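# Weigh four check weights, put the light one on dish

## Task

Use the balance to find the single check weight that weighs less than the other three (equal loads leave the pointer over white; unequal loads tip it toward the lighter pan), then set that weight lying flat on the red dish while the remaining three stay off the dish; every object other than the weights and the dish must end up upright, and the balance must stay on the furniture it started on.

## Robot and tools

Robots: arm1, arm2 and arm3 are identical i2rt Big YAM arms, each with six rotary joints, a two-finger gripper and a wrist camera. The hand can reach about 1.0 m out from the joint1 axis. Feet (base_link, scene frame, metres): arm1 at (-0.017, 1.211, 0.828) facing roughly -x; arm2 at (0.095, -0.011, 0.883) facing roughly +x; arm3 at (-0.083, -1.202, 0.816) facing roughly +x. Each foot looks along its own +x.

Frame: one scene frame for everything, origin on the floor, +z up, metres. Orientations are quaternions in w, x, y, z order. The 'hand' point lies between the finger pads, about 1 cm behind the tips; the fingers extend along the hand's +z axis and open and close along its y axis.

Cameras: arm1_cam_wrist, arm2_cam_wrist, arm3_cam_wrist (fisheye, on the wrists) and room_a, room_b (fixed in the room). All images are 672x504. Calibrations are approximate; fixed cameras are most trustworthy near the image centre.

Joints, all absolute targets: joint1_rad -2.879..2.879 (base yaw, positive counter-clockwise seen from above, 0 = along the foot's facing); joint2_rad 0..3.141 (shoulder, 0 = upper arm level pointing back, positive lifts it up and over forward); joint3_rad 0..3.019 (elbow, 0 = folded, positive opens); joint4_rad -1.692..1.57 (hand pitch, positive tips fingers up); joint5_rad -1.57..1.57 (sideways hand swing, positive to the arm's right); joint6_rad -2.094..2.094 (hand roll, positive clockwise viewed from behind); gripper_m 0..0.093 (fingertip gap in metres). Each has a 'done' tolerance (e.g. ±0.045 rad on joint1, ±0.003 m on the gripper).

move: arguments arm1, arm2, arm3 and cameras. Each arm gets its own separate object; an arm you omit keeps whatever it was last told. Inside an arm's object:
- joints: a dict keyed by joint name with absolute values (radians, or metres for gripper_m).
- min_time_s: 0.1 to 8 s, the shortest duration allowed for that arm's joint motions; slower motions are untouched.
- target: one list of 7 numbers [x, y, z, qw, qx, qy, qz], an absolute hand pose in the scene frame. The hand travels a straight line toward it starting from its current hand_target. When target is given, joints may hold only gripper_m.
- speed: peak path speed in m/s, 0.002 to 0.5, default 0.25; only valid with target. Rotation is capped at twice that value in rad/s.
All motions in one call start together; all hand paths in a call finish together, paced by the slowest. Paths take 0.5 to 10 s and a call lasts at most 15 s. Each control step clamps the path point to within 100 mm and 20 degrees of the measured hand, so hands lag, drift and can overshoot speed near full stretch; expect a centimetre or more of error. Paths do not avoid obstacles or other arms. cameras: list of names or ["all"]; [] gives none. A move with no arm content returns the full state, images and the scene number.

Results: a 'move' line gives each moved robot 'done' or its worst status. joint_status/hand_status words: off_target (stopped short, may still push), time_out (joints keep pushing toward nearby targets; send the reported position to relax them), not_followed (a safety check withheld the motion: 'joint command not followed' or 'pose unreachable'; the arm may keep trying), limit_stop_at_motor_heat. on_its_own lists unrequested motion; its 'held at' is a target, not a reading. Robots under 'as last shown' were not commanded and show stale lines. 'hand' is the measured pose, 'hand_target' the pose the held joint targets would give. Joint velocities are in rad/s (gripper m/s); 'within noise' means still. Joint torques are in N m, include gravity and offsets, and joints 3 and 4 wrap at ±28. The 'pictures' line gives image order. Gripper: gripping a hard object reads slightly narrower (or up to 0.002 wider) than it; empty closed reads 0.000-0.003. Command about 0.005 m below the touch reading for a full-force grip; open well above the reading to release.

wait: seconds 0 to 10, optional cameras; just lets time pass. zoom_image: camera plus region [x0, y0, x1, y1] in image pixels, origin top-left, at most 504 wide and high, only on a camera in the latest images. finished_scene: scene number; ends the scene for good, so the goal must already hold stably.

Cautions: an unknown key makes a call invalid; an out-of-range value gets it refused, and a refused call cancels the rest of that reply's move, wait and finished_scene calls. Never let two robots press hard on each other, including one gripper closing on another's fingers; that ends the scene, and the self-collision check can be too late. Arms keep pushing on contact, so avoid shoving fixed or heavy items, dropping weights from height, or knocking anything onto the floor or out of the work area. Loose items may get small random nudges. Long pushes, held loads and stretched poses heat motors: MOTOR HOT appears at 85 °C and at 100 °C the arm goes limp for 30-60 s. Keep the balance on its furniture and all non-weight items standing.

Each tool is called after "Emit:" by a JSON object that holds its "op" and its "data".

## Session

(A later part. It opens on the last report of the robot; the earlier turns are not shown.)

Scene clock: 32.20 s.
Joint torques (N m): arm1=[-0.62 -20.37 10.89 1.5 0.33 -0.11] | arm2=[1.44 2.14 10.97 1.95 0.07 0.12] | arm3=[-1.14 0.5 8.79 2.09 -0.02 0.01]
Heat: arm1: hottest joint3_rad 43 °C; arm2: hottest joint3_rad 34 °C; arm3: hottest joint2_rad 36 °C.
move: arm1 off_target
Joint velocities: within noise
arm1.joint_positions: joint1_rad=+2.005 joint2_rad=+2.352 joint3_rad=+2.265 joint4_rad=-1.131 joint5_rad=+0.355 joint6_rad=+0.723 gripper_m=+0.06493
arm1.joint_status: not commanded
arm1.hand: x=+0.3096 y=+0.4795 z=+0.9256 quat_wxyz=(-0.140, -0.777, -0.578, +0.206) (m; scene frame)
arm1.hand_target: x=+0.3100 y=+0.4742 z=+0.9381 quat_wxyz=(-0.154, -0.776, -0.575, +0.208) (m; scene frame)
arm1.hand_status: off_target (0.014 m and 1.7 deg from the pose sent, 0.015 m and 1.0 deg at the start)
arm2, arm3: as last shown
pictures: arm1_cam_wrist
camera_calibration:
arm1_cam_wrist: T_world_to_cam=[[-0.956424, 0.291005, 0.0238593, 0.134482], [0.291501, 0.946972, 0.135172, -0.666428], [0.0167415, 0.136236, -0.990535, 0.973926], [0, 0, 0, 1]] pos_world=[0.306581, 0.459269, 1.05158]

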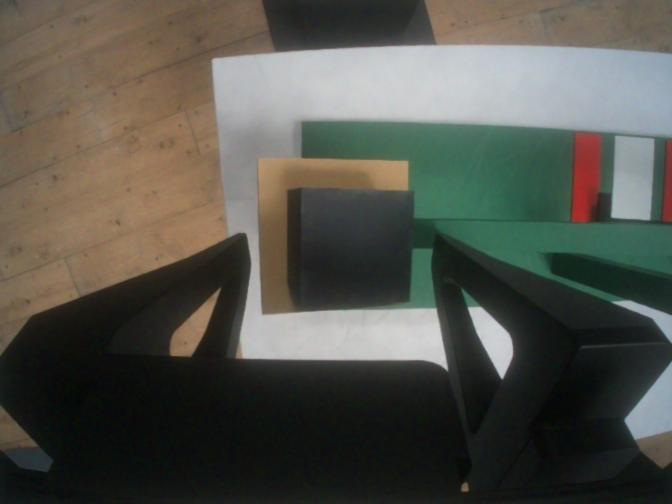

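Emit:
{"op": "move", "data": {"arm1": {"target":[0.303,0.466,1.01,0.1539,0.7765,0.5745,-0.2080],"speed":0.1}}}

Emit:
{"op": "move", "data": {"arm1": {"target":[0.309,0.474,0.953,0.1539,0.7765,0.5745,-0.2080],"speed":0.1}, "cameras": ["arm1_cam_wrist"]}}

Emit:
{"op": "zoom_image", "data": {"camera": "arm1_cam_wrist", "region": [190, 110, 510, 350]}}

Scene clock: 34.47 s.
Joint torques (N m): arm1=[-1.55 -19.55 15.41 0.57 0.26 -0.23] | arm2=[1.32 2.32 10.99 1.91 0.08 0.11] | arm3=[-1.14 0.38 8.8 2.09 -0.01 0.01]
Heat: arm1: hottest joint3_rad 43 °C; arm2: hottest joint3_rad 35 °C; arm3: hottest joint2_rad 36 °C.
move: arm1 off_target
Joint velocities: within noise
arm1.joint_positions: joint1_rad=+2.003 joint2_rad=+2.352 joint3_rad=+2.433 joint4_rad=-1.306 joint5_rad=+0.351 joint6_rad=+0.719 gripper_m=+0.06493
arm1.joint_status: not commanded
arm1.hand: x=+0.3083 y=+0.4805 z=+0.9889 quat_wxyz=(-0.136, -0.777, -0.580, +0.204) (m; scene frame)
arm1.hand_target: x=+0.3023 y=+0.4674 z=+1.0102 quat_wxyz=(-0.155, -0.776, -0.574, +0.209) (m; scene frame)
arm1.hand_status: off_target (0.026 m and 2.2 deg from the pose sent, 0.086 m and 1.7 deg at the start)
arm2.joint_positions: joint1_rad=+0.482 joint2_rad=+0.585 joint3_rad=+1.357 joint4_rad=-1.462 joint5_rad=+0.226 joint6_rad=+0.023 gripper_m=+0.09396
arm2.joint_status: not commanded
arm2.hand: x=-0.1095 y=-0.0683 z=+1.3892 quat_wxyz=(-0.010, +0.891, +0.138, -0.433) (m; scene frame)
arm2.hand_target: x=-0.1075 y=-0.0675 z=+1.4001 quat_wxyz=(-0.007, +0.885, +0.136, -0.444) (m; scene frame)
arm2.hand_status: not commanded
arm3.joint_positions: joint1_rad=-0.065 joint2_rad=+0.649 joint3_rad=+1.390 joint4_rad=-1.161 joint5_rad=-0.034 joint6_rad=-0.702 gripper_m=+0.09396
arm3.joint_status: not commanded
arm3.hand: x=-0.3410 y=-1.1470 z=+1.3892 quat_wxyz=(-0.236, +0.811, +0.203, -0.495) (m; scene frame)
arm3.hand_target: x=-0.3379 y=-1.1478 z=+1.4005 quat_wxyz=(-0.241, +0.805, +0.201, -0.504) (m; scene frame)
arm3.hand_status: not commanded
pictures: none

Scene clock: 35.77 s.
Joint torques (N m): arm1=[-0.85 -20.48 10.86 1.47 0.41 -0.1] | arm2=[1.55 2.08 11 1.89 0.07 0.12] | arm3=[-1.14 0.44 8.77 2.07 -0.01 0.01]
Heat: arm1: hottest joint3_rad 44 °C; arm2: hottest joint3_rad 35 °C; arm3: hottest joint2_rad 36 °C.
move: arm1 off_target
Joint velocities: within noise
arm1.joint_positions: joint1_rad=+2.003 joint2_rad=+2.352 joint3_rad=+2.293 joint4_rad=-1.165 joint5_rad=+0.351 joint6_rad=+0.719 gripper_m=+0.06493
arm1.joint_status: not commanded
arm1.hand: x=+0.3083 y=+0.4796 z=+0.9356 quat_wxyz=(-0.136, -0.777, -0.580, +0.204) (m; scene frame)
arm1.hand_target: x=+0.3089 y=+0.4743 z=+0.9532 quat_wxyz=(-0.154, -0.777, -0.575, +0.208) (m; scene frame)
arm1.hand_status: off_target (0.018 m and 2.2 deg from the pose sent, 0.036 m and 2.2 deg at the start)
arm2, arm3: as last shown
pictures: arm1_cam_wrist
camera_calibration:
arm1_cam_wrist: T_world_to_cam=[[-0.956965, 0.288893, 0.0275527, 0.130677], [0.289815, 0.946453, 0.142244, -0.673334], [0.0150159, 0.144108, -0.989448, 0.979632], [0, 0, 0, 1]] pos_world=[0.305486, 0.458355, 1.06147]

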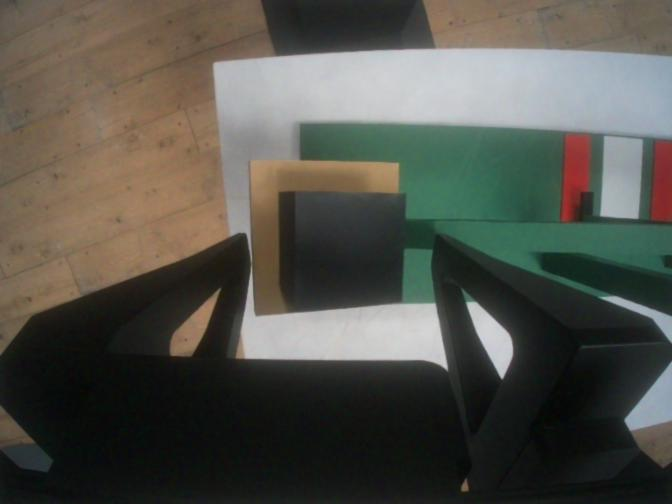

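Scaled by 1.575 from the camera's 672x504 image, which has a finer 960x720 frame.

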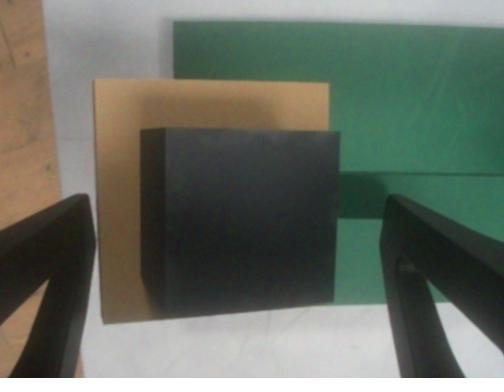

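Emit:
{"op": "move", "data": {"arm1": {"joints":{"gripper_m":0.044}}, "cameras": ["arm1_cam_wrist"]}}

Emit:
{"op": "zoom_image", "data": {"camera": "arm1_cam_wrist", "region": [190, 110, 510, 350]}}

Scene clock: 36.53 s.
Joint torques (N m): arm1=[-1.26 -20.78 11.11 0.85 0.58 -0.1] | arm2=[1.55 2.08 10.93 1.92 0.07 0.11] | arm3=[-1.08 0.38 8.77 2.03 -0.01 0.01]
Heat: arm1: hottest joint3_rad 44 °C; arm2: hottest joint3_rad 35 °C; arm3: hottest joint2_rad 36 °C.
move: arm1 done
Joint velocities: within noise
arm1.joint_positions: joint1_rad=+2.006 joint2_rad=+2.352 joint3_rad=+2.293 joint4_rad=-1.147 joint5_rad=+0.347 joint6_rad=+0.719 gripper_m=+0.04446
arm1.joint_status: all done
arm1.hand: x=+0.3131 y=+0.4773 z=+0.9369 quat_wxyz=(-0.146, -0.776, -0.580, +0.203) (m; scene frame)
arm1.hand_target: x=+0.3087 y=+0.4742 z=+0.9533 quat_wxyz=(-0.154, -0.777, -0.574, +0.208) (m; scene frame)
arm1.hand_status: not commanded
arm2, arm3: as last shown
pictures: arm1_cam_wrist
camera_calibration:
arm1_cam_wrist: T_world_to_cam=[[-0.958583, 0.284565, 0.0118443, 0.15322], [0.283573, 0.949716, 0.132761, -0.663456], [0.0265304, 0.130621, -0.991077, 0.985412], [0, 0, 0, 1]] pos_world=[0.30887, 0.457778, 1.06289]

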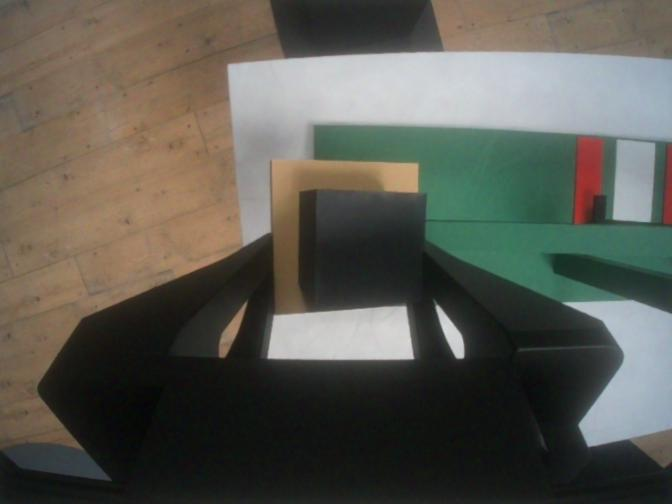

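Scaled by 1.575 from the camera's 672x504 image, which has a finer 960x720 frame.

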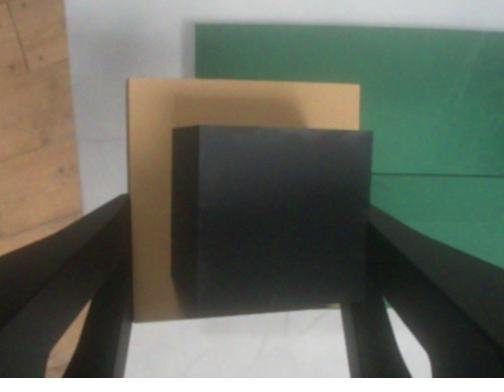

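Emit:
{"op": "move", "data": {"cameras": ["room_b","room_a"]}}

Emit:
{"op": "zoom_image", "data": {"camera": "room_b", "region": [450, 235, 500, 285]}}

Emit:
{"op": "zoom_image", "data": {"camera": "room_a", "region": [290, 190, 350, 250]}}

Scene clock: 36.77 s.
Joint torques (N m): arm1=[-1.38 -21.36 11.14 0.72 0.57 -0.11] | arm2=[1.49 2.2 10.97 1.94 0.08 0.11] | arm3=[-1.08 0.38 8.81 2.07 -0.01 0.02]
Heat: arm1: hottest joint3_rad 44 °C; arm2: hottest joint3_rad 35 °C; arm3: hottest joint2_rad 36 °C.
Joint velocities: within noise
arm1.joint_positions: joint1_rad=+2.006 joint2_rad=+2.352 joint3_rad=+2.293 joint4_rad=-1.147 joint5_rad=+0.347 joint6_rad=+0.719 gripper_m=+0.04441
arm1.joint_status: all done
arm1.hand: x=+0.3131 y=+0.4773 z=+0.9369 quat_wxyz=(-0.146, -0.776, -0.580, +0.203) (m; scene frame)
arm1.hand_target: x=+0.3087 y=+0.4742 z=+0.9533 quat_wxyz=(-0.154, -0.777, -0.574, +0.208) (m; scene frame)
arm1.hand_status: not commanded
arm2.joint_positions: joint1_rad=+0.482 joint2_rad=+0.585 joint3_rad=+1.357 joint4_rad=-1.462 joint5_rad=+0.226 joint6_rad=+0.023 gripper_m=+0.09396
arm2.joint_status: not commanded
arm2.hand: x=-0.1095 y=-0.0683 z=+1.3892 quat_wxyz=(-0.010, +0.891, +0.138, -0.433) (m; scene frame)
arm2.hand_target: x=-0.1075 y=-0.0675 z=+1.4001 quat_wxyz=(-0.007, +0.885, +0.136, -0.444) (m; scene frame)
arm2.hand_status: not commanded
arm3.joint_positions: joint1_rad=-0.065 joint2_rad=+0.649 joint3_rad=+1.390 joint4_rad=-1.161 joint5_rad=-0.034 joint6_rad=-0.702 gripper_m=+0.09396
arm3.joint_status: not commanded
arm3.hand: x=-0.3410 y=-1.1470 z=+1.3892 quat_wxyz=(-0.236, +0.811, +0.203, -0.495) (m; scene frame)
arm3.hand_target: x=-0.3379 y=-1.1478 z=+1.4005 quat_wxyz=(-0.241, +0.805, +0.201, -0.504) (m; scene frame)
arm3.hand_status: not commanded
pictures: room_a, room_b

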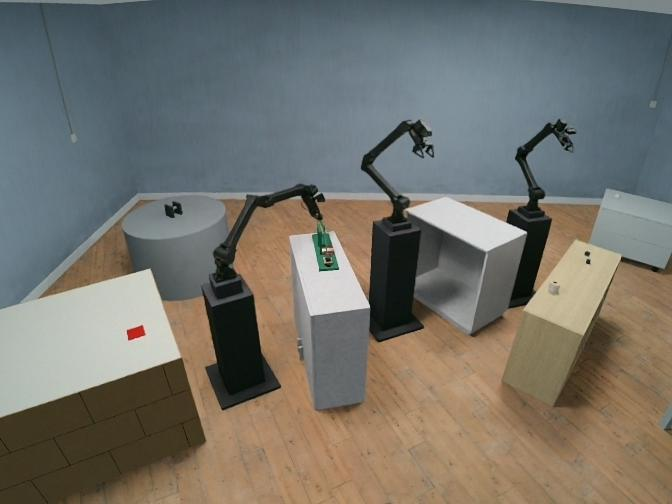

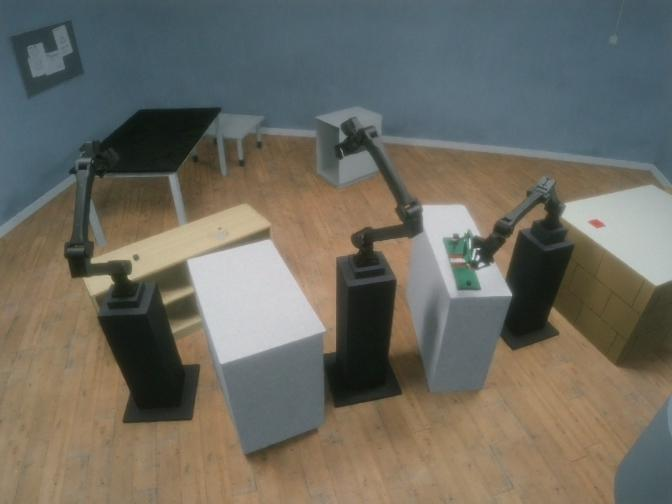

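Scaled by 10.080 from the camera's 672x504 image, which has a finer 960x720 frame.

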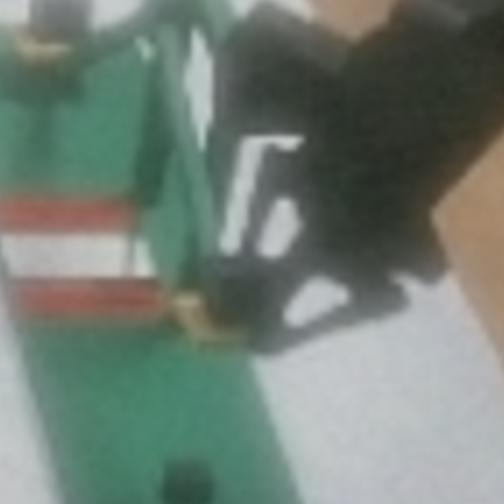

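Scaled by 8.400 from the camera's 672x504 image, which has a finer 960x720 frame.

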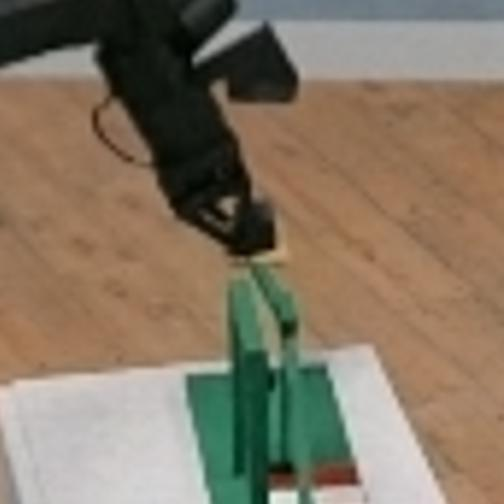

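Emit:
{"op": "move", "data": {"arm1": {"joints":{"gripper_m":0.065}}}}

Emit:
{"op": "move", "data": {"arm1": {"target":[0.303,0.466,1.01,0.1539,0.7765,0.5745,-0.2080],"speed":0.1}}}

Emit:
{"op": "move", "data": {"arm1": {"target":[0.309,0.473,0.965,0.1539,0.7765,0.5745,-0.2080],"speed":0.1}, "cameras": ["arm1_cam_wrist"]}}

Emit:
{"op": "zoom_image", "data": {"camera": "arm1_cam_wrist", "region": [190, 110, 510, 350]}}

Scene clock: 37.67 s.
Joint torques (N m): arm1=[-0.97 -20.95 11.25 0.87 0.41 -0.1] | arm2=[1.44 2.02 10.96 1.94 0.09 0.11] | arm3=[-1.14 0.44 8.84 2.04 -0.01 0.01]
Heat: arm1: hottest joint3_rad 44 °C; arm2: hottest joint3_rad 35 °C; arm3: hottest joint2_rad 36 °C.
move: arm1 done
Joint velocities: within noise
arm1.joint_positions: joint1_rad=+2.006 joint2_rad=+2.352 joint3_rad=+2.291 joint4_rad=-1.147 joint5_rad=+0.352 joint6_rad=+0.719 gripper_m=+0.06482
arm1.joint_status: all done
arm1.hand: x=+0.3120 y=+0.4776 z=+0.9359 quat_wxyz=(-0.144, -0.776, -0.579, +0.205) (m; scene frame)
arm1.hand_target: x=+0.3087 y=+0.4742 z=+0.9532 quat_wxyz=(-0.154, -0.777, -0.574, +0.208) (m; scene frame)
arm1.hand_status: not commanded
arm2, arm3: as last shown
pictures: none

Scene clock: 39.27 s.
Joint torques (N m): arm1=[-1.38 -18.84 15.53 0.65 0.37 -0.21] | arm2=[1.44 2.37 10.97 1.92 0.08 0.1] | arm3=[-1.14 0.5 8.8 2.07 -0.01 0.01]
Heat: arm1: hottest joint3_rad 44 °C; arm2: hottest joint3_rad 35 °C; arm3: hottest joint2_rad 36 °C.
move: arm1 off_target
Joint velocities: within noise
arm1.joint_positions: joint1_rad=+2.001 joint2_rad=+2.352 joint3_rad=+2.433 joint4_rad=-1.306 joint5_rad=+0.348 joint6_rad=+0.718 gripper_m=+0.06493
arm1.joint_status: not commanded
arm1.hand: x=+0.3077 y=+0.4802 z=+0.9888 quat_wxyz=(-0.136, -0.777, -0.581, +0.202) (m; scene frame)
arm1.hand_target: x=+0.3022 y=+0.4673 z=+1.0101 quat_wxyz=(-0.155, -0.776, -0.574, +0.208) (m; scene frame)
arm1.hand_status: off_target (0.026 m and 2.3 deg from the pose sent, 0.076 m and 1.3 deg at the start)
arm2, arm3: as last shown
pictures: none

Scene clock: 40.47 s.
Joint torques (N m): arm1=[-0.62 -20.54 11.08 1.57 0.38 -0.09] | arm2=[1.44 2.02 10.92 1.96 0.08 0.09] | arm3=[-1.14 0.5 8.81 2.04 -0.01 0.02]
Heat: arm1: hottest joint3_rad 44 °C; arm2: hottest joint3_rad 35 °C; arm3: hottest joint2_rad 36 °C.
move: arm1 off_target
Joint velocities: within noise
arm1.joint_positions: joint1_rad=+2.001 joint2_rad=+2.352 joint3_rad=+2.328 joint4_rad=-1.199 joint5_rad=+0.351 joint6_rad=+0.718 gripper_m=+0.06493
arm1.joint_status: not commanded
arm1.hand: x=+0.3076 y=+0.4784 z=+0.9490 quat_wxyz=(-0.137, -0.777, -0.580, +0.204) (m; scene frame)
arm1.hand_target: x=+0.3088 y=+0.4732 z=+0.9652 quat_wxyz=(-0.154, -0.777, -0.574, +0.208) (m; scene frame)
arm1.hand_status: off_target (0.017 m and 2.1 deg from the pose sent, 0.025 m and 2.3 deg at the start)
arm2, arm3: as last shown
pictures: arm1_cam_wrist
camera_calibration:
arm1_cam_wrist: T_world_to_cam=[[-0.95691, 0.289086, 0.0274396, 0.130071], [0.290002, 0.946515, 0.141448, -0.673242], [0.0149186, 0.143311, -0.989565, 0.993481], [0, 0, 0, 1]] pos_world=[0.304886, 0.457256, 1.07477]

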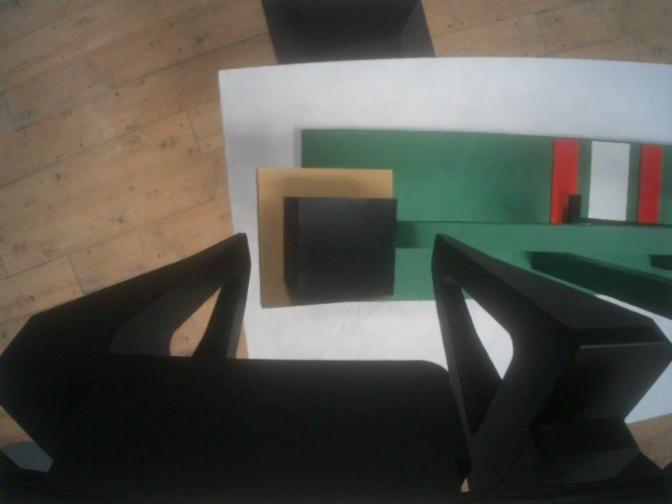

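Scaled by 1.575 from the camera's 672x504 image, which has a finer 960x720 frame.

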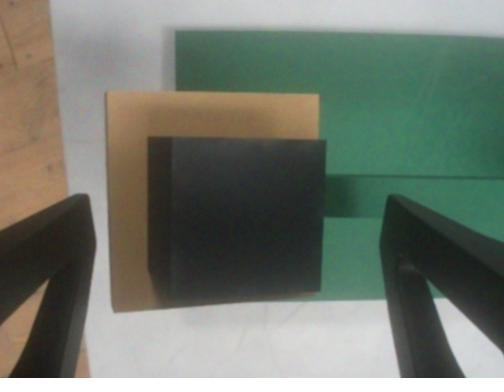

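Good at z 0.949; close.

Emit:
{"op": "move", "data": {"arm1": {"joints":{"gripper_m":0.044}}}}

Emit:
{"op": "move", "data": {"arm1": {"joints":{"gripper_m":0.022}}, "cameras": ["arm1_cam_wrist"]}}

Emit:
{"op": "zoom_image", "data": {"camera": "arm1_cam_wrist", "region": [190, 110, 510, 350]}}

Scene clock: 41.17 s.
Joint torques (N m): arm1=[-0.97 -20.95 11.1 1.5 0.4 -0.1] | arm2=[1.55 2.32 10.92 1.92 0.09 0.12] | arm3=[-1.08 0.5 8.77 2.07 -0.01 0.01]
Heat: arm1: hottest joint3_rad 44 °C; arm2: hottest joint3_rad 35 °C; arm3: hottest joint2_rad 36 °C.
move: arm1 done
Joint velocities: within noise
arm1.joint_positions: joint1_rad=+2.001 joint2_rad=+2.352 joint3_rad=+2.328 joint4_rad=-1.198 joint5_rad=+0.351 joint6_rad=+0.718 gripper_m=+0.04419
arm1.joint_status: all done
arm1.hand: x=+0.3077 y=+0.4783 z=+0.9491 quat_wxyz=(-0.137, -0.777, -0.580, +0.204) (m; scene frame)
arm1.hand_target: x=+0.3088 y=+0.4732 z=+0.9652 quat_wxyz=(-0.154, -0.777, -0.574, +0.208) (m; scene frame)
arm1.hand_status: not commanded
arm2, arm3: as last shown
pictures: none

Scene clock: 41.67 s.
Joint torques (N m): arm1=[-0.62 -20.54 11.19 1.4 0.4 -0.11] | arm2=[1.55 2.26 10.96 1.96 0.08 0.11] | arm3=[-1.08 0.44 8.77 2.06 -0.01 0.02]
Heat: arm1: hottest joint3_rad 45 °C; arm2: hottest joint3_rad 35 °C; arm3: hottest joint2_rad 36 °C.
move: arm1 off_target
Joint velocities: within noise
arm1.joint_positions: joint1_rad=+2.001 joint2_rad=+2.352 joint3_rad=+2.328 joint4_rad=-1.198 joint5_rad=+0.352 joint6_rad=+0.718 gripper_m=+0.03439
arm1.joint_status: gripper_m off_target (ended at +0.03442, target +0.02200)
arm1.hand: x=+0.3075 y=+0.4782 z=+0.9491 quat_wxyz=(-0.137, -0.777, -0.580, +0.205) (m; scene frame)
arm1.hand_target: x=+0.3087 y=+0.4733 z=+0.9652 quat_wxyz=(-0.154, -0.777, -0.574, +0.208) (m; scene frame)
arm1.hand_status: not commanded
arm2, arm3: as last shown
pictures: arm1_cam_wrist
camera_calibration:
arm1_cam_wrist: T_world_to_cam=[[-0.956763, 0.289544, 0.0277276, 0.129405], [0.290516, 0.946554, 0.140126, -0.671997], [0.0143269, 0.142122, -0.989745, 0.994598], [0, 0, 0, 1]] pos_world=[0.304787, 0.457259, 1.07498]

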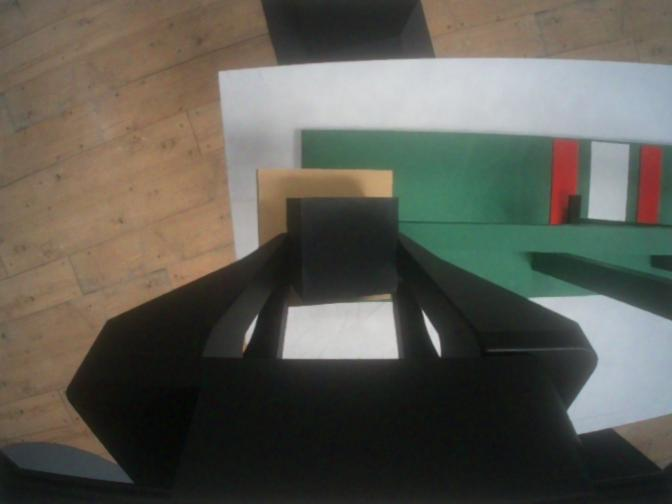

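Scaled by 1.575 from the camera's 672x504 image, which has a finer 960x720 frame.

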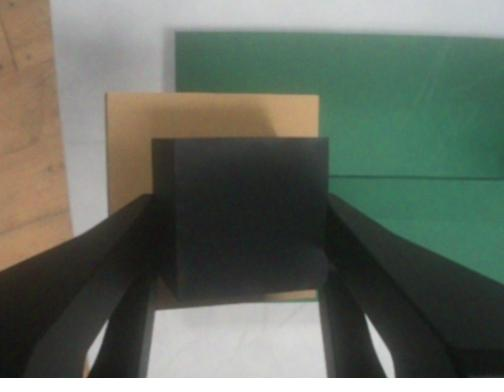

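Emit:
{"op": "move", "data": {"arm1": {"target":[0.305,0.48,1.10,0.1539,0.7765,0.5745,-0.2080],"speed":0.15}, "cameras": ["arm1_cam_wrist"]}}

Scene clock: 44.20 s.
Joint torques (N m): arm1=[-1.03 -20.37 14.86 0.73 0.34 -0.17] | arm2=[1.44 2.2 10.96 1.94 0.06 0.1] | arm3=[-1.08 0.5 8.81 2.09 0 0.01]
Heat: arm1: hottest joint3_rad 45 °C; arm2: hottest joint3_rad 36 °C; arm3: hottest joint3_rad 37 °C.
move: arm1 off_target
Joint velocities: within noise
arm1.joint_positions: joint1_rad=+2.001 joint2_rad=+2.468 joint3_rad=+2.868 joint4_rad=-1.623 joint5_rad=+0.352 joint6_rad=+0.718 gripper_m=+0.03440
arm1.joint_status: not commanded
arm1.hand: x=+0.3051 y=+0.4848 z=+1.0688 quat_wxyz=(-0.136, -0.777, -0.580, +0.205) (m; scene frame)
arm1.hand_target: x=+0.3038 y=+0.4820 z=+1.0993 quat_wxyz=(-0.165, -0.774, -0.575, +0.211) (m; scene frame)
arm1.hand_status: off_target (0.032 m and 2.2 deg from the pose sent, 0.151 m and 2.1 deg at the start; a joint's target at an end of its range on 26 of 73 steps)
arm2, arm3: as last shown
pictures: arm1_cam_wrist
camera_calibration:
arm1_cam_wrist: T_world_to_cam=[[-0.956739, 0.289519, 0.0288123, 0.120746], [0.29063, 0.946353, 0.141248, -0.695425], [0.0136272, 0.143511, -0.989555, 1.11143], [0, 0, 0, 1]] pos_world=[0.302488, 0.463656, 1.19457]

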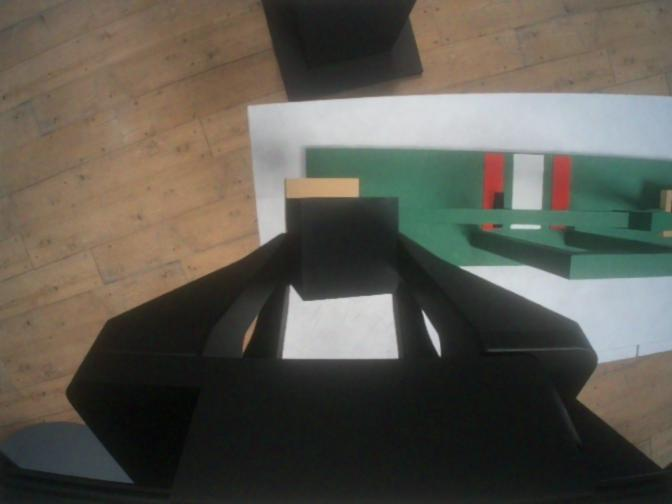

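Emit:
{"op": "move", "data": {"arm1": {"joints":{"joint2_rad":1.1,"joint3_rad":1.6,"joint4_rad":-1.5,"joint5_rad":0,"joint6_rad":0},"min_time_s":1.5}}}

Emit:
{"op": "move", "data": {"arm1": {"joints":{"joint1_rad":-1.46},"min_time_s":2.5}, "cameras": ["arm1_cam_wrist"]}}

Scene clock: 46.90 s.
Joint torques (N m): arm1=[-0.56 -5.95 11.02 2.07 0 -0.24] | arm2=[1.38 2.37 10.97 1.94 0.07 0.11] | arm3=[-1.14 0.62 8.83 2.07 -0.01 0.01]
Heat: arm1: hottest joint3_rad 45 °C; arm2: hottest joint3_rad 36 °C; arm3: hottest joint3_rad 37 °C.
move: arm1 done
Joint velocities: within noise
arm1.joint_positions: joint1_rad=+2.001 joint2_rad=+1.114 joint3_rad=+1.587 joint4_rad=-1.520 joint5_rad=+0.003 joint6_rad=+0.015 gripper_m=+0.03440
arm1.joint_status: all done
arm1.hand: x=+0.1646 y=+0.8781 z=+1.2881 quat_wxyz=(-0.221, -0.502, -0.825, +0.136) (m; scene frame)
arm1.hand_target: x=+0.1639 y=+0.8780 z=+1.3020 quat_wxyz=(-0.240, -0.494, -0.823, +0.149) (m; scene frame)
arm1.hand_status: not commanded
arm2, arm3: as last shown
pictures: none

Scene clock: 49.87 s.
Joint torques (N m): arm1=[-1.61 -6.42 11.1 1.72 0.07 -0.23] | arm2=[1.61 2.26 10.97 1.89 0.08 0.11] | arm3=[-1.14 0.38 8.8 2.09 -0.01 0.02]
Heat: arm1: hottest joint3_rad 46 °C; arm2: hottest joint3_rad 36 °C; arm3: hottest joint3_rad 37 °C.
move: arm1 done
Joint velocities: within noise
arm1.joint_positions: joint1_rad=-1.447 joint2_rad=+1.114 joint3_rad=+1.587 joint4_rad=-1.514 joint5_rad=+0.000 joint6_rad=+0.013 gripper_m=+0.03440
arm1.joint_status: all done
arm1.hand: x=-0.0831 y=+1.5884 z=+1.2869 quat_wxyz=(+0.162, -0.738, +0.623, +0.203) (m; scene frame)
arm1.hand_target: x=-0.0780 y=+1.5880 z=+1.3001 quat_wxyz=(+0.177, -0.734, +0.619, +0.216) (m; scene frame)
arm1.hand_status: not commanded
arm2.joint_positions: joint1_rad=+0.482 joint2_rad=+0.585 joint3_rad=+1.357 joint4_rad=-1.462 joint5_rad=+0.226 joint6_rad=+0.023 gripper_m=+0.09396
arm2.joint_status: not commanded
arm2.hand: x=-0.1095 y=-0.0683 z=+1.3892 quat_wxyz=(-0.010, +0.891, +0.138, -0.433) (m; scene frame)
arm2.hand_target: x=-0.1075 y=-0.0675 z=+1.4001 quat_wxyz=(-0.007, +0.885, +0.136, -0.444) (m; scene frame)
arm2.hand_status: not commanded
arm3.joint_positions: joint1_rad=-0.065 joint2_rad=+0.649 joint3_rad=+1.390 joint4_rad=-1.161 joint5_rad=-0.034 joint6_rad=-0.702 gripper_m=+0.09396
arm3.joint_status: not commanded
arm3.hand: x=-0.3410 y=-1.1470 z=+1.3892 quat_wxyz=(-0.236, +0.811, +0.203, -0.495) (m; scene frame)
arm3.hand_target: x=-0.3379 y=-1.1478 z=+1.4005 quat_wxyz=(-0.241, +0.805, +0.201, -0.504) (m; scene frame)
arm3.hand_status: not commanded
pictures: arm1_cam_wrist
camera_calibration:
arm1_cam_wrist: T_world_to_cam=[[0.984901, 0.172767, -0.011031, -0.178369], [0.172904, -0.978506, 0.112383, 1.42708], [0.00862224, -0.112593, -0.993604, 1.5858], [0, 0, 0, 1]] pos_world=[-0.084747, 1.60578, 1.41331]

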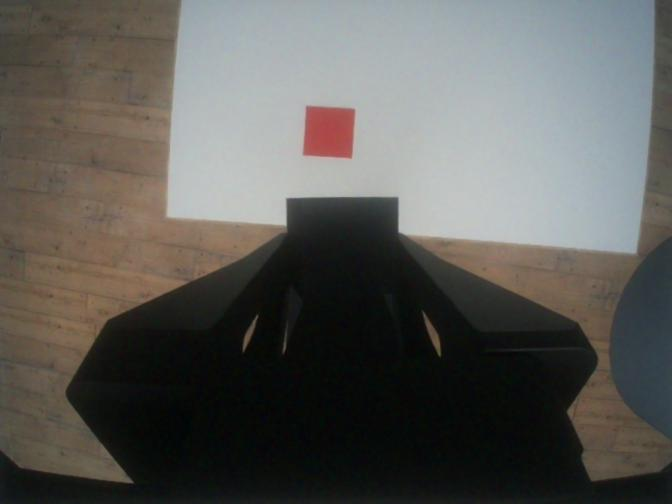

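Emit:
{"op": "move", "data": {"arm1": {"target":[-0.135,1.72,0.84,0.1539,-0.7535,0.6102,0.1901],"speed":0.3}, "cameras": ["arm1_cam_wrist","room_a","room_b"]}}

Emit:
{"op": "zoom_image", "data": {"camera": "room_b", "region": [550, 170, 650, 270]}}

Emit:
{"op": "zoom_image", "data": {"camera": "room_a", "region": [90, 260, 200, 360]}}

Scene clock: 52.83 s.
Joint torques (N m): arm1=[0.38 -10.11 10.02 1.84 0.13 -0.04] | arm2=[1.32 2.14 10.96 1.94 0.08 0.12] | arm3=[-1.08 0.5 8.8 2.1 -0.01 0.01]
Heat: arm1: hottest joint3_rad 46 °C; arm2: hottest joint3_rad 37 °C; arm3: hottest joint3_rad 37 °C.
move: arm1 off_target
Joint velocities: within noise
arm1.joint_positions: joint1_rad=-1.409 joint2_rad=+1.681 joint3_rad=+0.874 joint4_rad=-0.316 joint5_rad=+0.016 joint6_rad=+0.013 gripper_m=+0.03440
arm1.joint_status: not commanded
arm1.hand: x=-0.1243 y=+1.7022 z=+0.8265 quat_wxyz=(+0.140, -0.756, +0.616, +0.171) (m; scene frame)
arm1.hand_target: x=-0.1350 y=+1.7191 z=+0.8405 quat_wxyz=(+0.154, -0.754, +0.610, +0.190) (m; scene frame)
arm1.hand_status: off_target (0.025 m and 2.9 deg from the pose sent, 0.469 m and 2.9 deg at the start)
arm2, arm3: as last shown
pictures: arm1_cam_wrist, room_a, room_b
camera_calibration:
arm1_cam_wrist: T_world_to_cam=[[0.979198, 0.202864, 0.00412955, -0.227056], [0.198319, -0.961167, 0.191906, 1.50518], [0.0428999, -0.187095, -0.981405, 1.26251], [0, 0, 0, 1]] pos_world=[-0.130335, 1.729, 0.951115]

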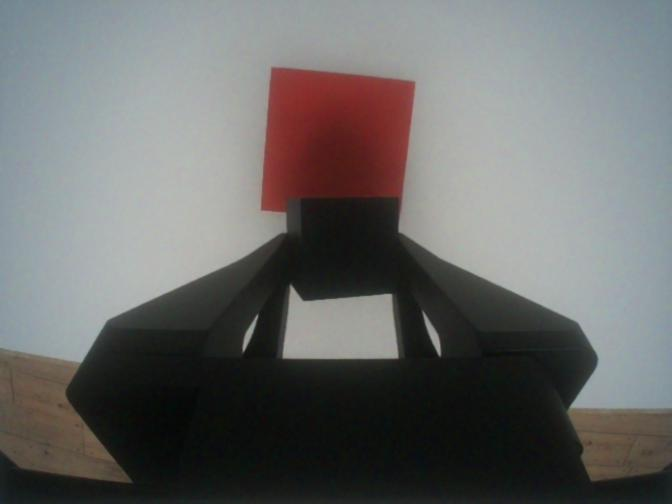

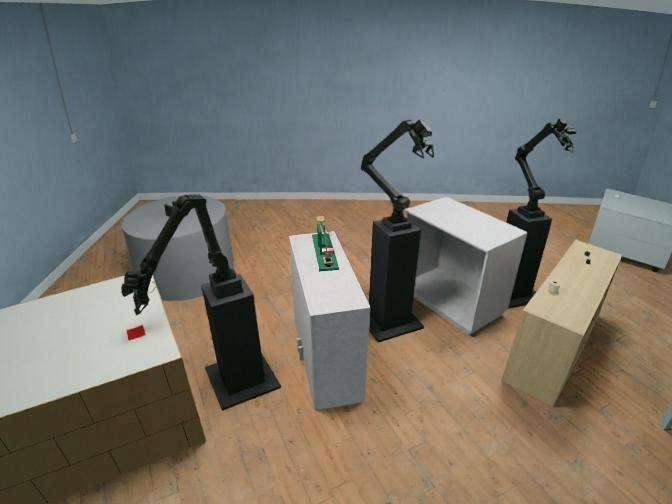

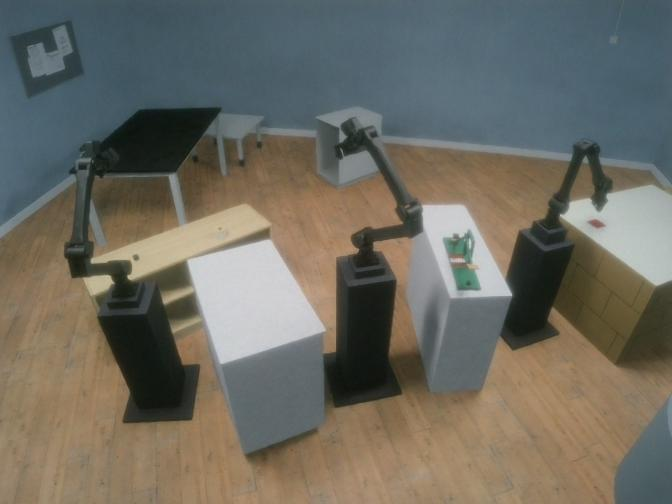

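Scaled by 5.040 from the camera's 672x504 image, which has a finer 960x720 frame.

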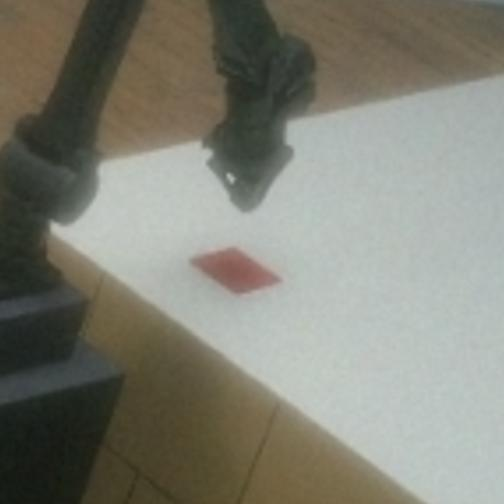

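Scaled by 4.582 from the camera's 672x504 image, which has a finer 960x720 frame.

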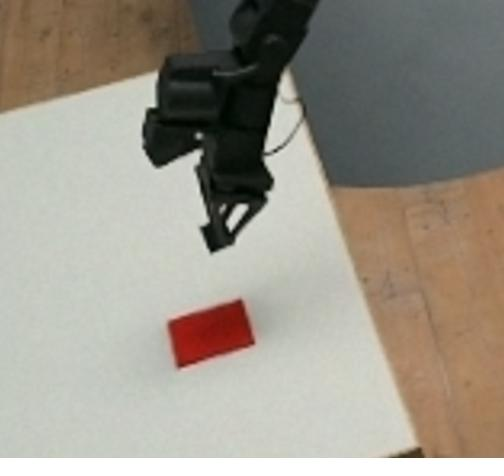

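Emit:
{"op": "move", "data": {"arm1": {"target":[-0.146,1.768,0.785,0.1539,-0.7535,0.6102,0.1901],"speed":0.2}, "cameras": ["arm1_cam_wrist","room_a","room_b"]}}

Emit:
{"op": "zoom_image", "data": {"camera": "room_b", "region": [570, 190, 630, 250]}}

Emit:
{"op": "zoom_image", "data": {"camera": "room_a", "region": [100, 280, 170, 350]}}

Scene clock: 54.50 s.
Joint torques (N m): arm1=[0.38 -11.22 10.62 1.91 0.13 -0.04] | arm2=[1.67 2.08 10.96 1.92 0.1 0.11] | arm3=[-1.2 0.5 8.79 2.09 -0.01 0.01]
Heat: arm1: hottest joint3_rad 46 °C; arm2: hottest joint3_rad 37 °C; arm3: hottest joint3_rad 37 °C.
move: arm1 off_target
Joint velocities: within noise
arm1.joint_positions: joint1_rad=-1.409 joint2_rad=+1.883 joint3_rad=+0.977 joint4_rad=-0.223 joint5_rad=+0.016 joint6_rad=+0.013 gripper_m=+0.03440
arm1.joint_status: not commanded
arm1.hand: x=-0.1339 y=+1.7427 z=+0.7714 quat_wxyz=(+0.138, -0.757, +0.617, +0.168) (m; scene frame)
arm1.hand_target: x=-0.1459 y=+1.7666 z=+0.7860 quat_wxyz=(+0.154, -0.754, +0.610, +0.190) (m; scene frame)
arm1.hand_status: off_target (0.031 m and 3.2 deg from the pose sent, 0.081 m and 2.9 deg at the start)
arm2, arm3: as last shown
pictures: arm1_cam_wrist, room_a, room_b
camera_calibration:
arm1_cam_wrist: T_world_to_cam=[[0.979179, 0.202957, 0.00423171, -0.225868], [0.198108, -0.959922, 0.198248, 1.54951], [0.0442979, -0.193282, -0.980143, 1.22649], [0, 0, 0, 1]] pos_world=[-0.140138, 1.77031, 0.895907]

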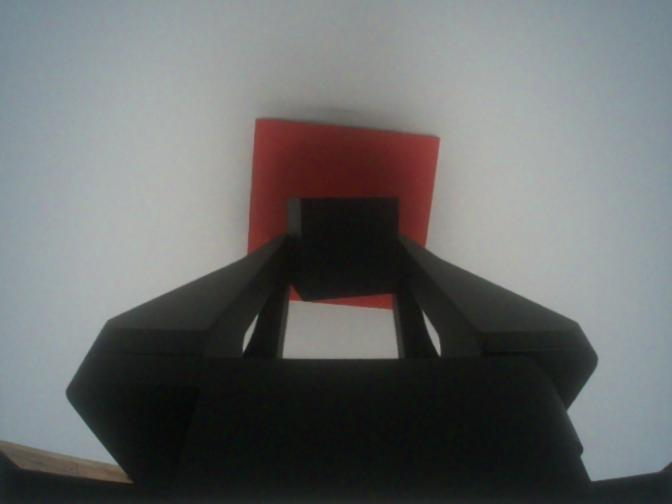

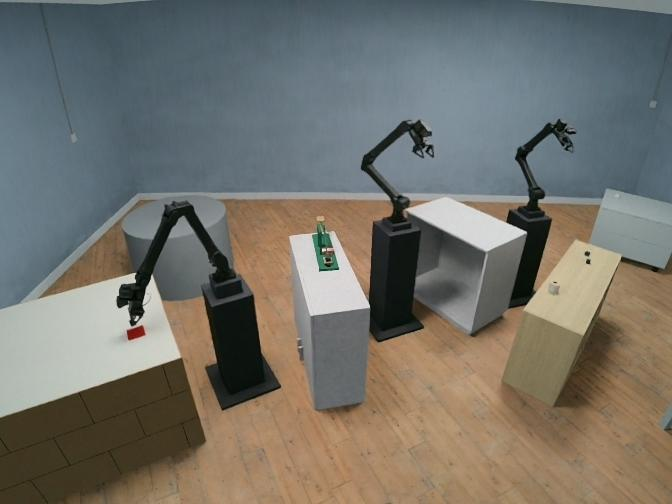

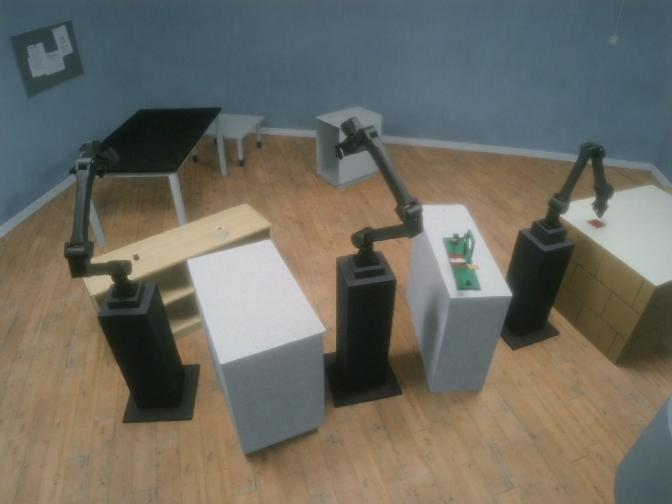

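Scaled by 8.400 from the camera's 672x504 image, which has a finer 960x720 frame.

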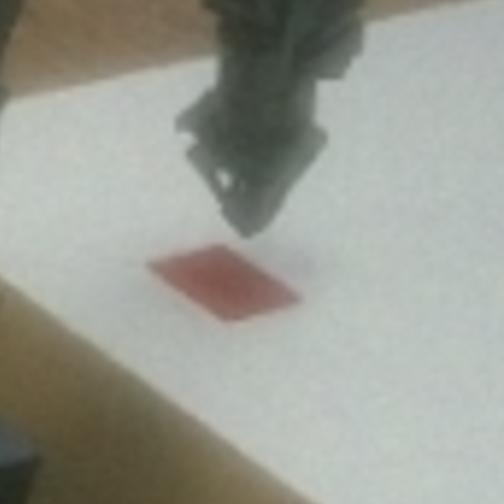

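Scaled by 7.200 from the camera's 672x504 image, which has a finer 960x720 frame.

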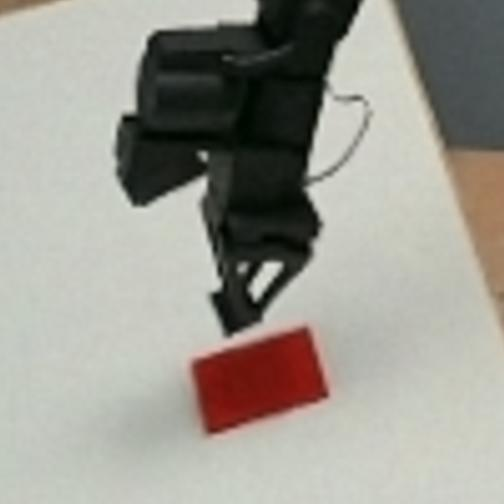

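Emit:
{"op": "move", "data": {"arm1": {"target":[-0.146,1.771,0.757,0.1539,-0.7535,0.6102,0.1901],"speed":0.08}, "cameras": ["arm1_cam_wrist","room_a","room_b"]}}

Emit:
{"op": "zoom_image", "data": {"camera": "room_b", "region": [570, 190, 630, 250]}}

Emit:
{"op": "zoom_image", "data": {"camera": "room_a", "region": [100, 280, 170, 350]}}

Scene clock: 56.20 s.
Joint torques (N m): arm1=[0.67 -11.87 9.94 1.88 0.08 -0.09] | arm2=[1.67 1.96 10.95 1.95 0.08 0.11] | arm3=[-1.08 0.44 8.81 2.1 -0.01 0.02]
Heat: arm1: hottest joint3_rad 46 °C; arm2: hottest joint3_rad 37 °C; arm3: hottest joint3_rad 37 °C.
move: arm1 off_target
Joint velocities: within noise
arm1.joint_positions: joint1_rad=-1.409 joint2_rad=+1.951 joint3_rad=+0.982 joint4_rad=-0.160 joint5_rad=+0.016 joint6_rad=+0.013 gripper_m=+0.03440
arm1.joint_status: not commanded
arm1.hand: x=-0.1348 y=+1.7459 z=+0.7443 quat_wxyz=(+0.138, -0.757, +0.616, +0.168) (m; scene frame)
arm1.hand_target: x=-0.1460 y=+1.7697 z=+0.7579 quat_wxyz=(+0.154, -0.754, +0.610, +0.190) (m; scene frame)
arm1.hand_status: off_target (0.030 m and 3.2 deg from the pose sent, 0.034 m and 3.2 deg at the start)
arm2, arm3: as last shown
pictures: arm1_cam_wrist, room_a, room_b
camera_calibration:
arm1_cam_wrist: T_world_to_cam=[[0.979184, 0.202932, 0.0042191, -0.225446], [0.198106, -0.960008, 0.197833, 1.55857], [0.0441972, -0.19288, -0.980227, 1.19982], [0, 0, 0, 1]] pos_world=[-0.141037, 1.77341, 0.868707]

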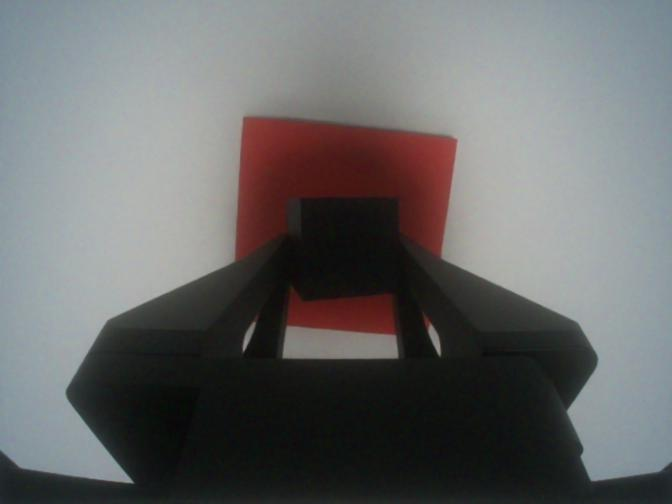

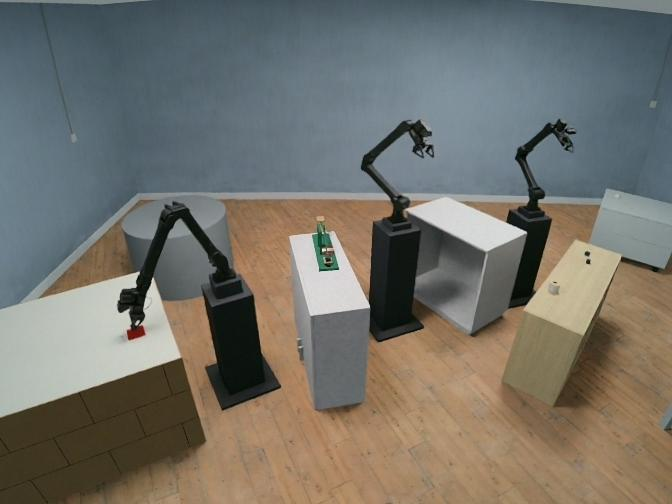

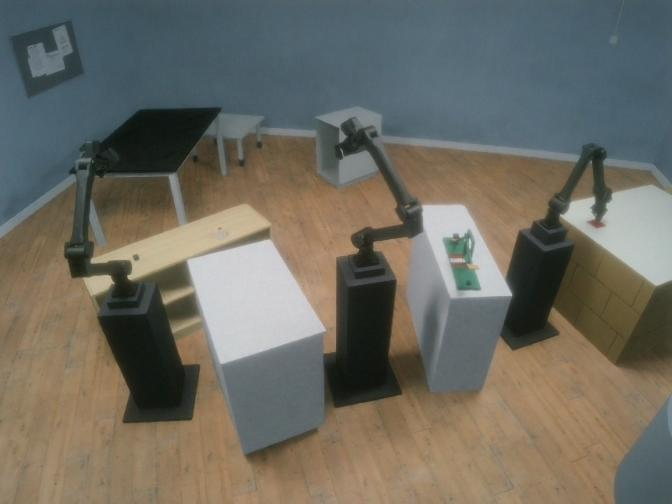

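Scaled by 8.400 from the camera's 672x504 image, which has a finer 960x720 frame.

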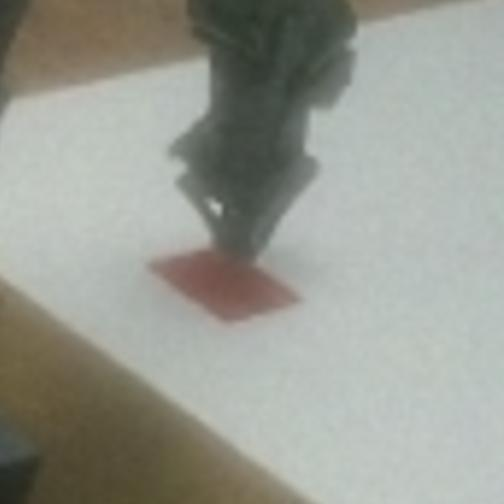

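Scaled by 7.200 from the camera's 672x504 image, which has a finer 960x720 frame.

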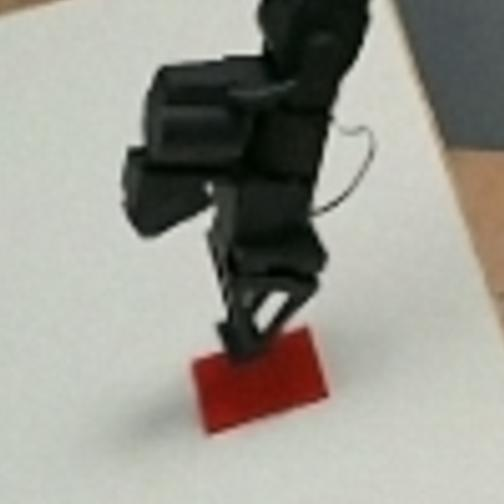

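Emit:
{"op": "move", "data": {"arm1": {"target":[-0.146,1.773,0.744,0.1539,-0.7535,0.6102,0.1901],"speed":0.06}, "cameras": ["room_a","room_b"]}}

Emit:
{"op": "zoom_image", "data": {"camera": "room_b", "region": [570, 190, 630, 250]}}

Emit:
{"op": "zoom_image", "data": {"camera": "room_a", "region": [100, 280, 170, 350]}}

Scene clock: 57.53 s.
Joint torques (N m): arm1=[0.62 -11.58 9.52 1.96 0.08 -0.06] | arm2=[1.44 2.2 10.95 1.89 0.08 0.1] | arm3=[-1.08 0.38 8.79 2.1 -0.01 0.01]
Heat: arm1: hottest joint3_rad 46 °C; arm2: hottest joint3_rad 37 °C; arm3: hottest joint3_rad 38 °C.
move: arm1 off_target
Joint velocities: within noise
arm1.joint_positions: joint1_rad=-1.409 joint2_rad=+1.981 joint3_rad=+0.987 joint4_rad=-0.133 joint5_rad=+0.016 joint6_rad=+0.013 gripper_m=+0.03440
arm1.joint_status: not commanded
arm1.hand: x=-0.1354 y=+1.7482 z=+0.7329 quat_wxyz=(+0.138, -0.757, +0.616, +0.169) (m; scene frame)
arm1.hand_target: x=-0.1460 y=+1.7719 z=+0.7452 quat_wxyz=(+0.154, -0.753, +0.610, +0.190) (m; scene frame)
arm1.hand_status: off_target (0.029 m and 3.1 deg from the pose sent, 0.029 m and 3.2 deg at the start)
arm2, arm3: as last shown
pictures: room_a, room_b

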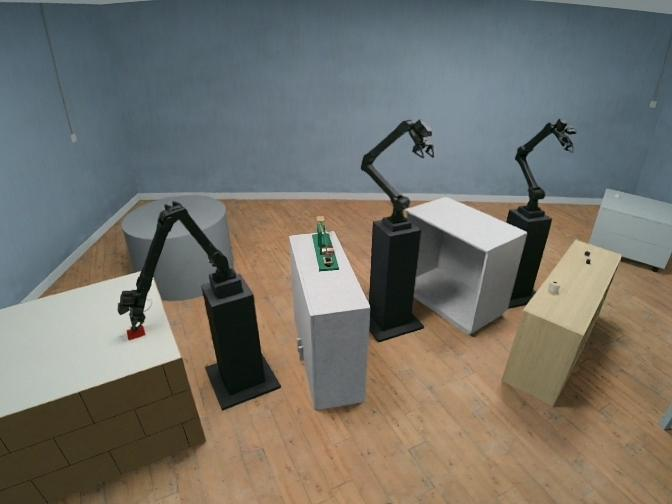

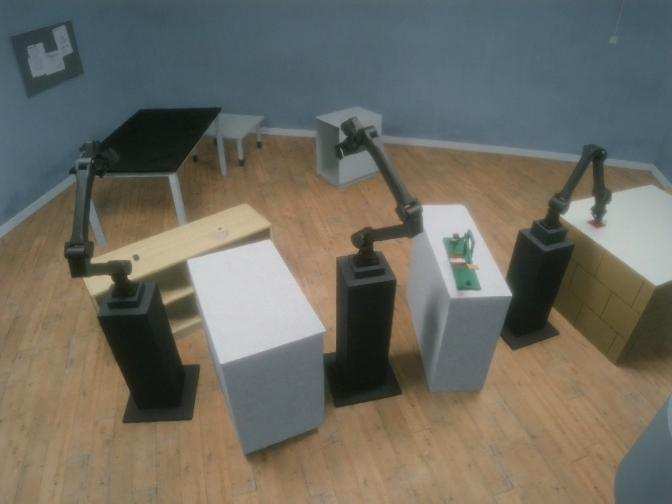

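Scaled by 8.400 from the camera's 672x504 image, which has a finer 960x720 frame.

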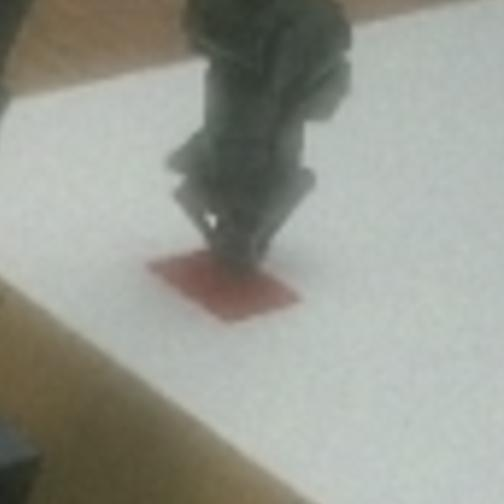

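Scaled by 7.200 from the camera's 672x504 image, which has a finer 960x720 frame.

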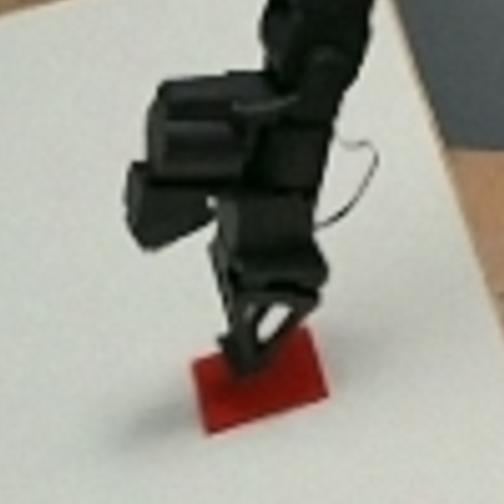

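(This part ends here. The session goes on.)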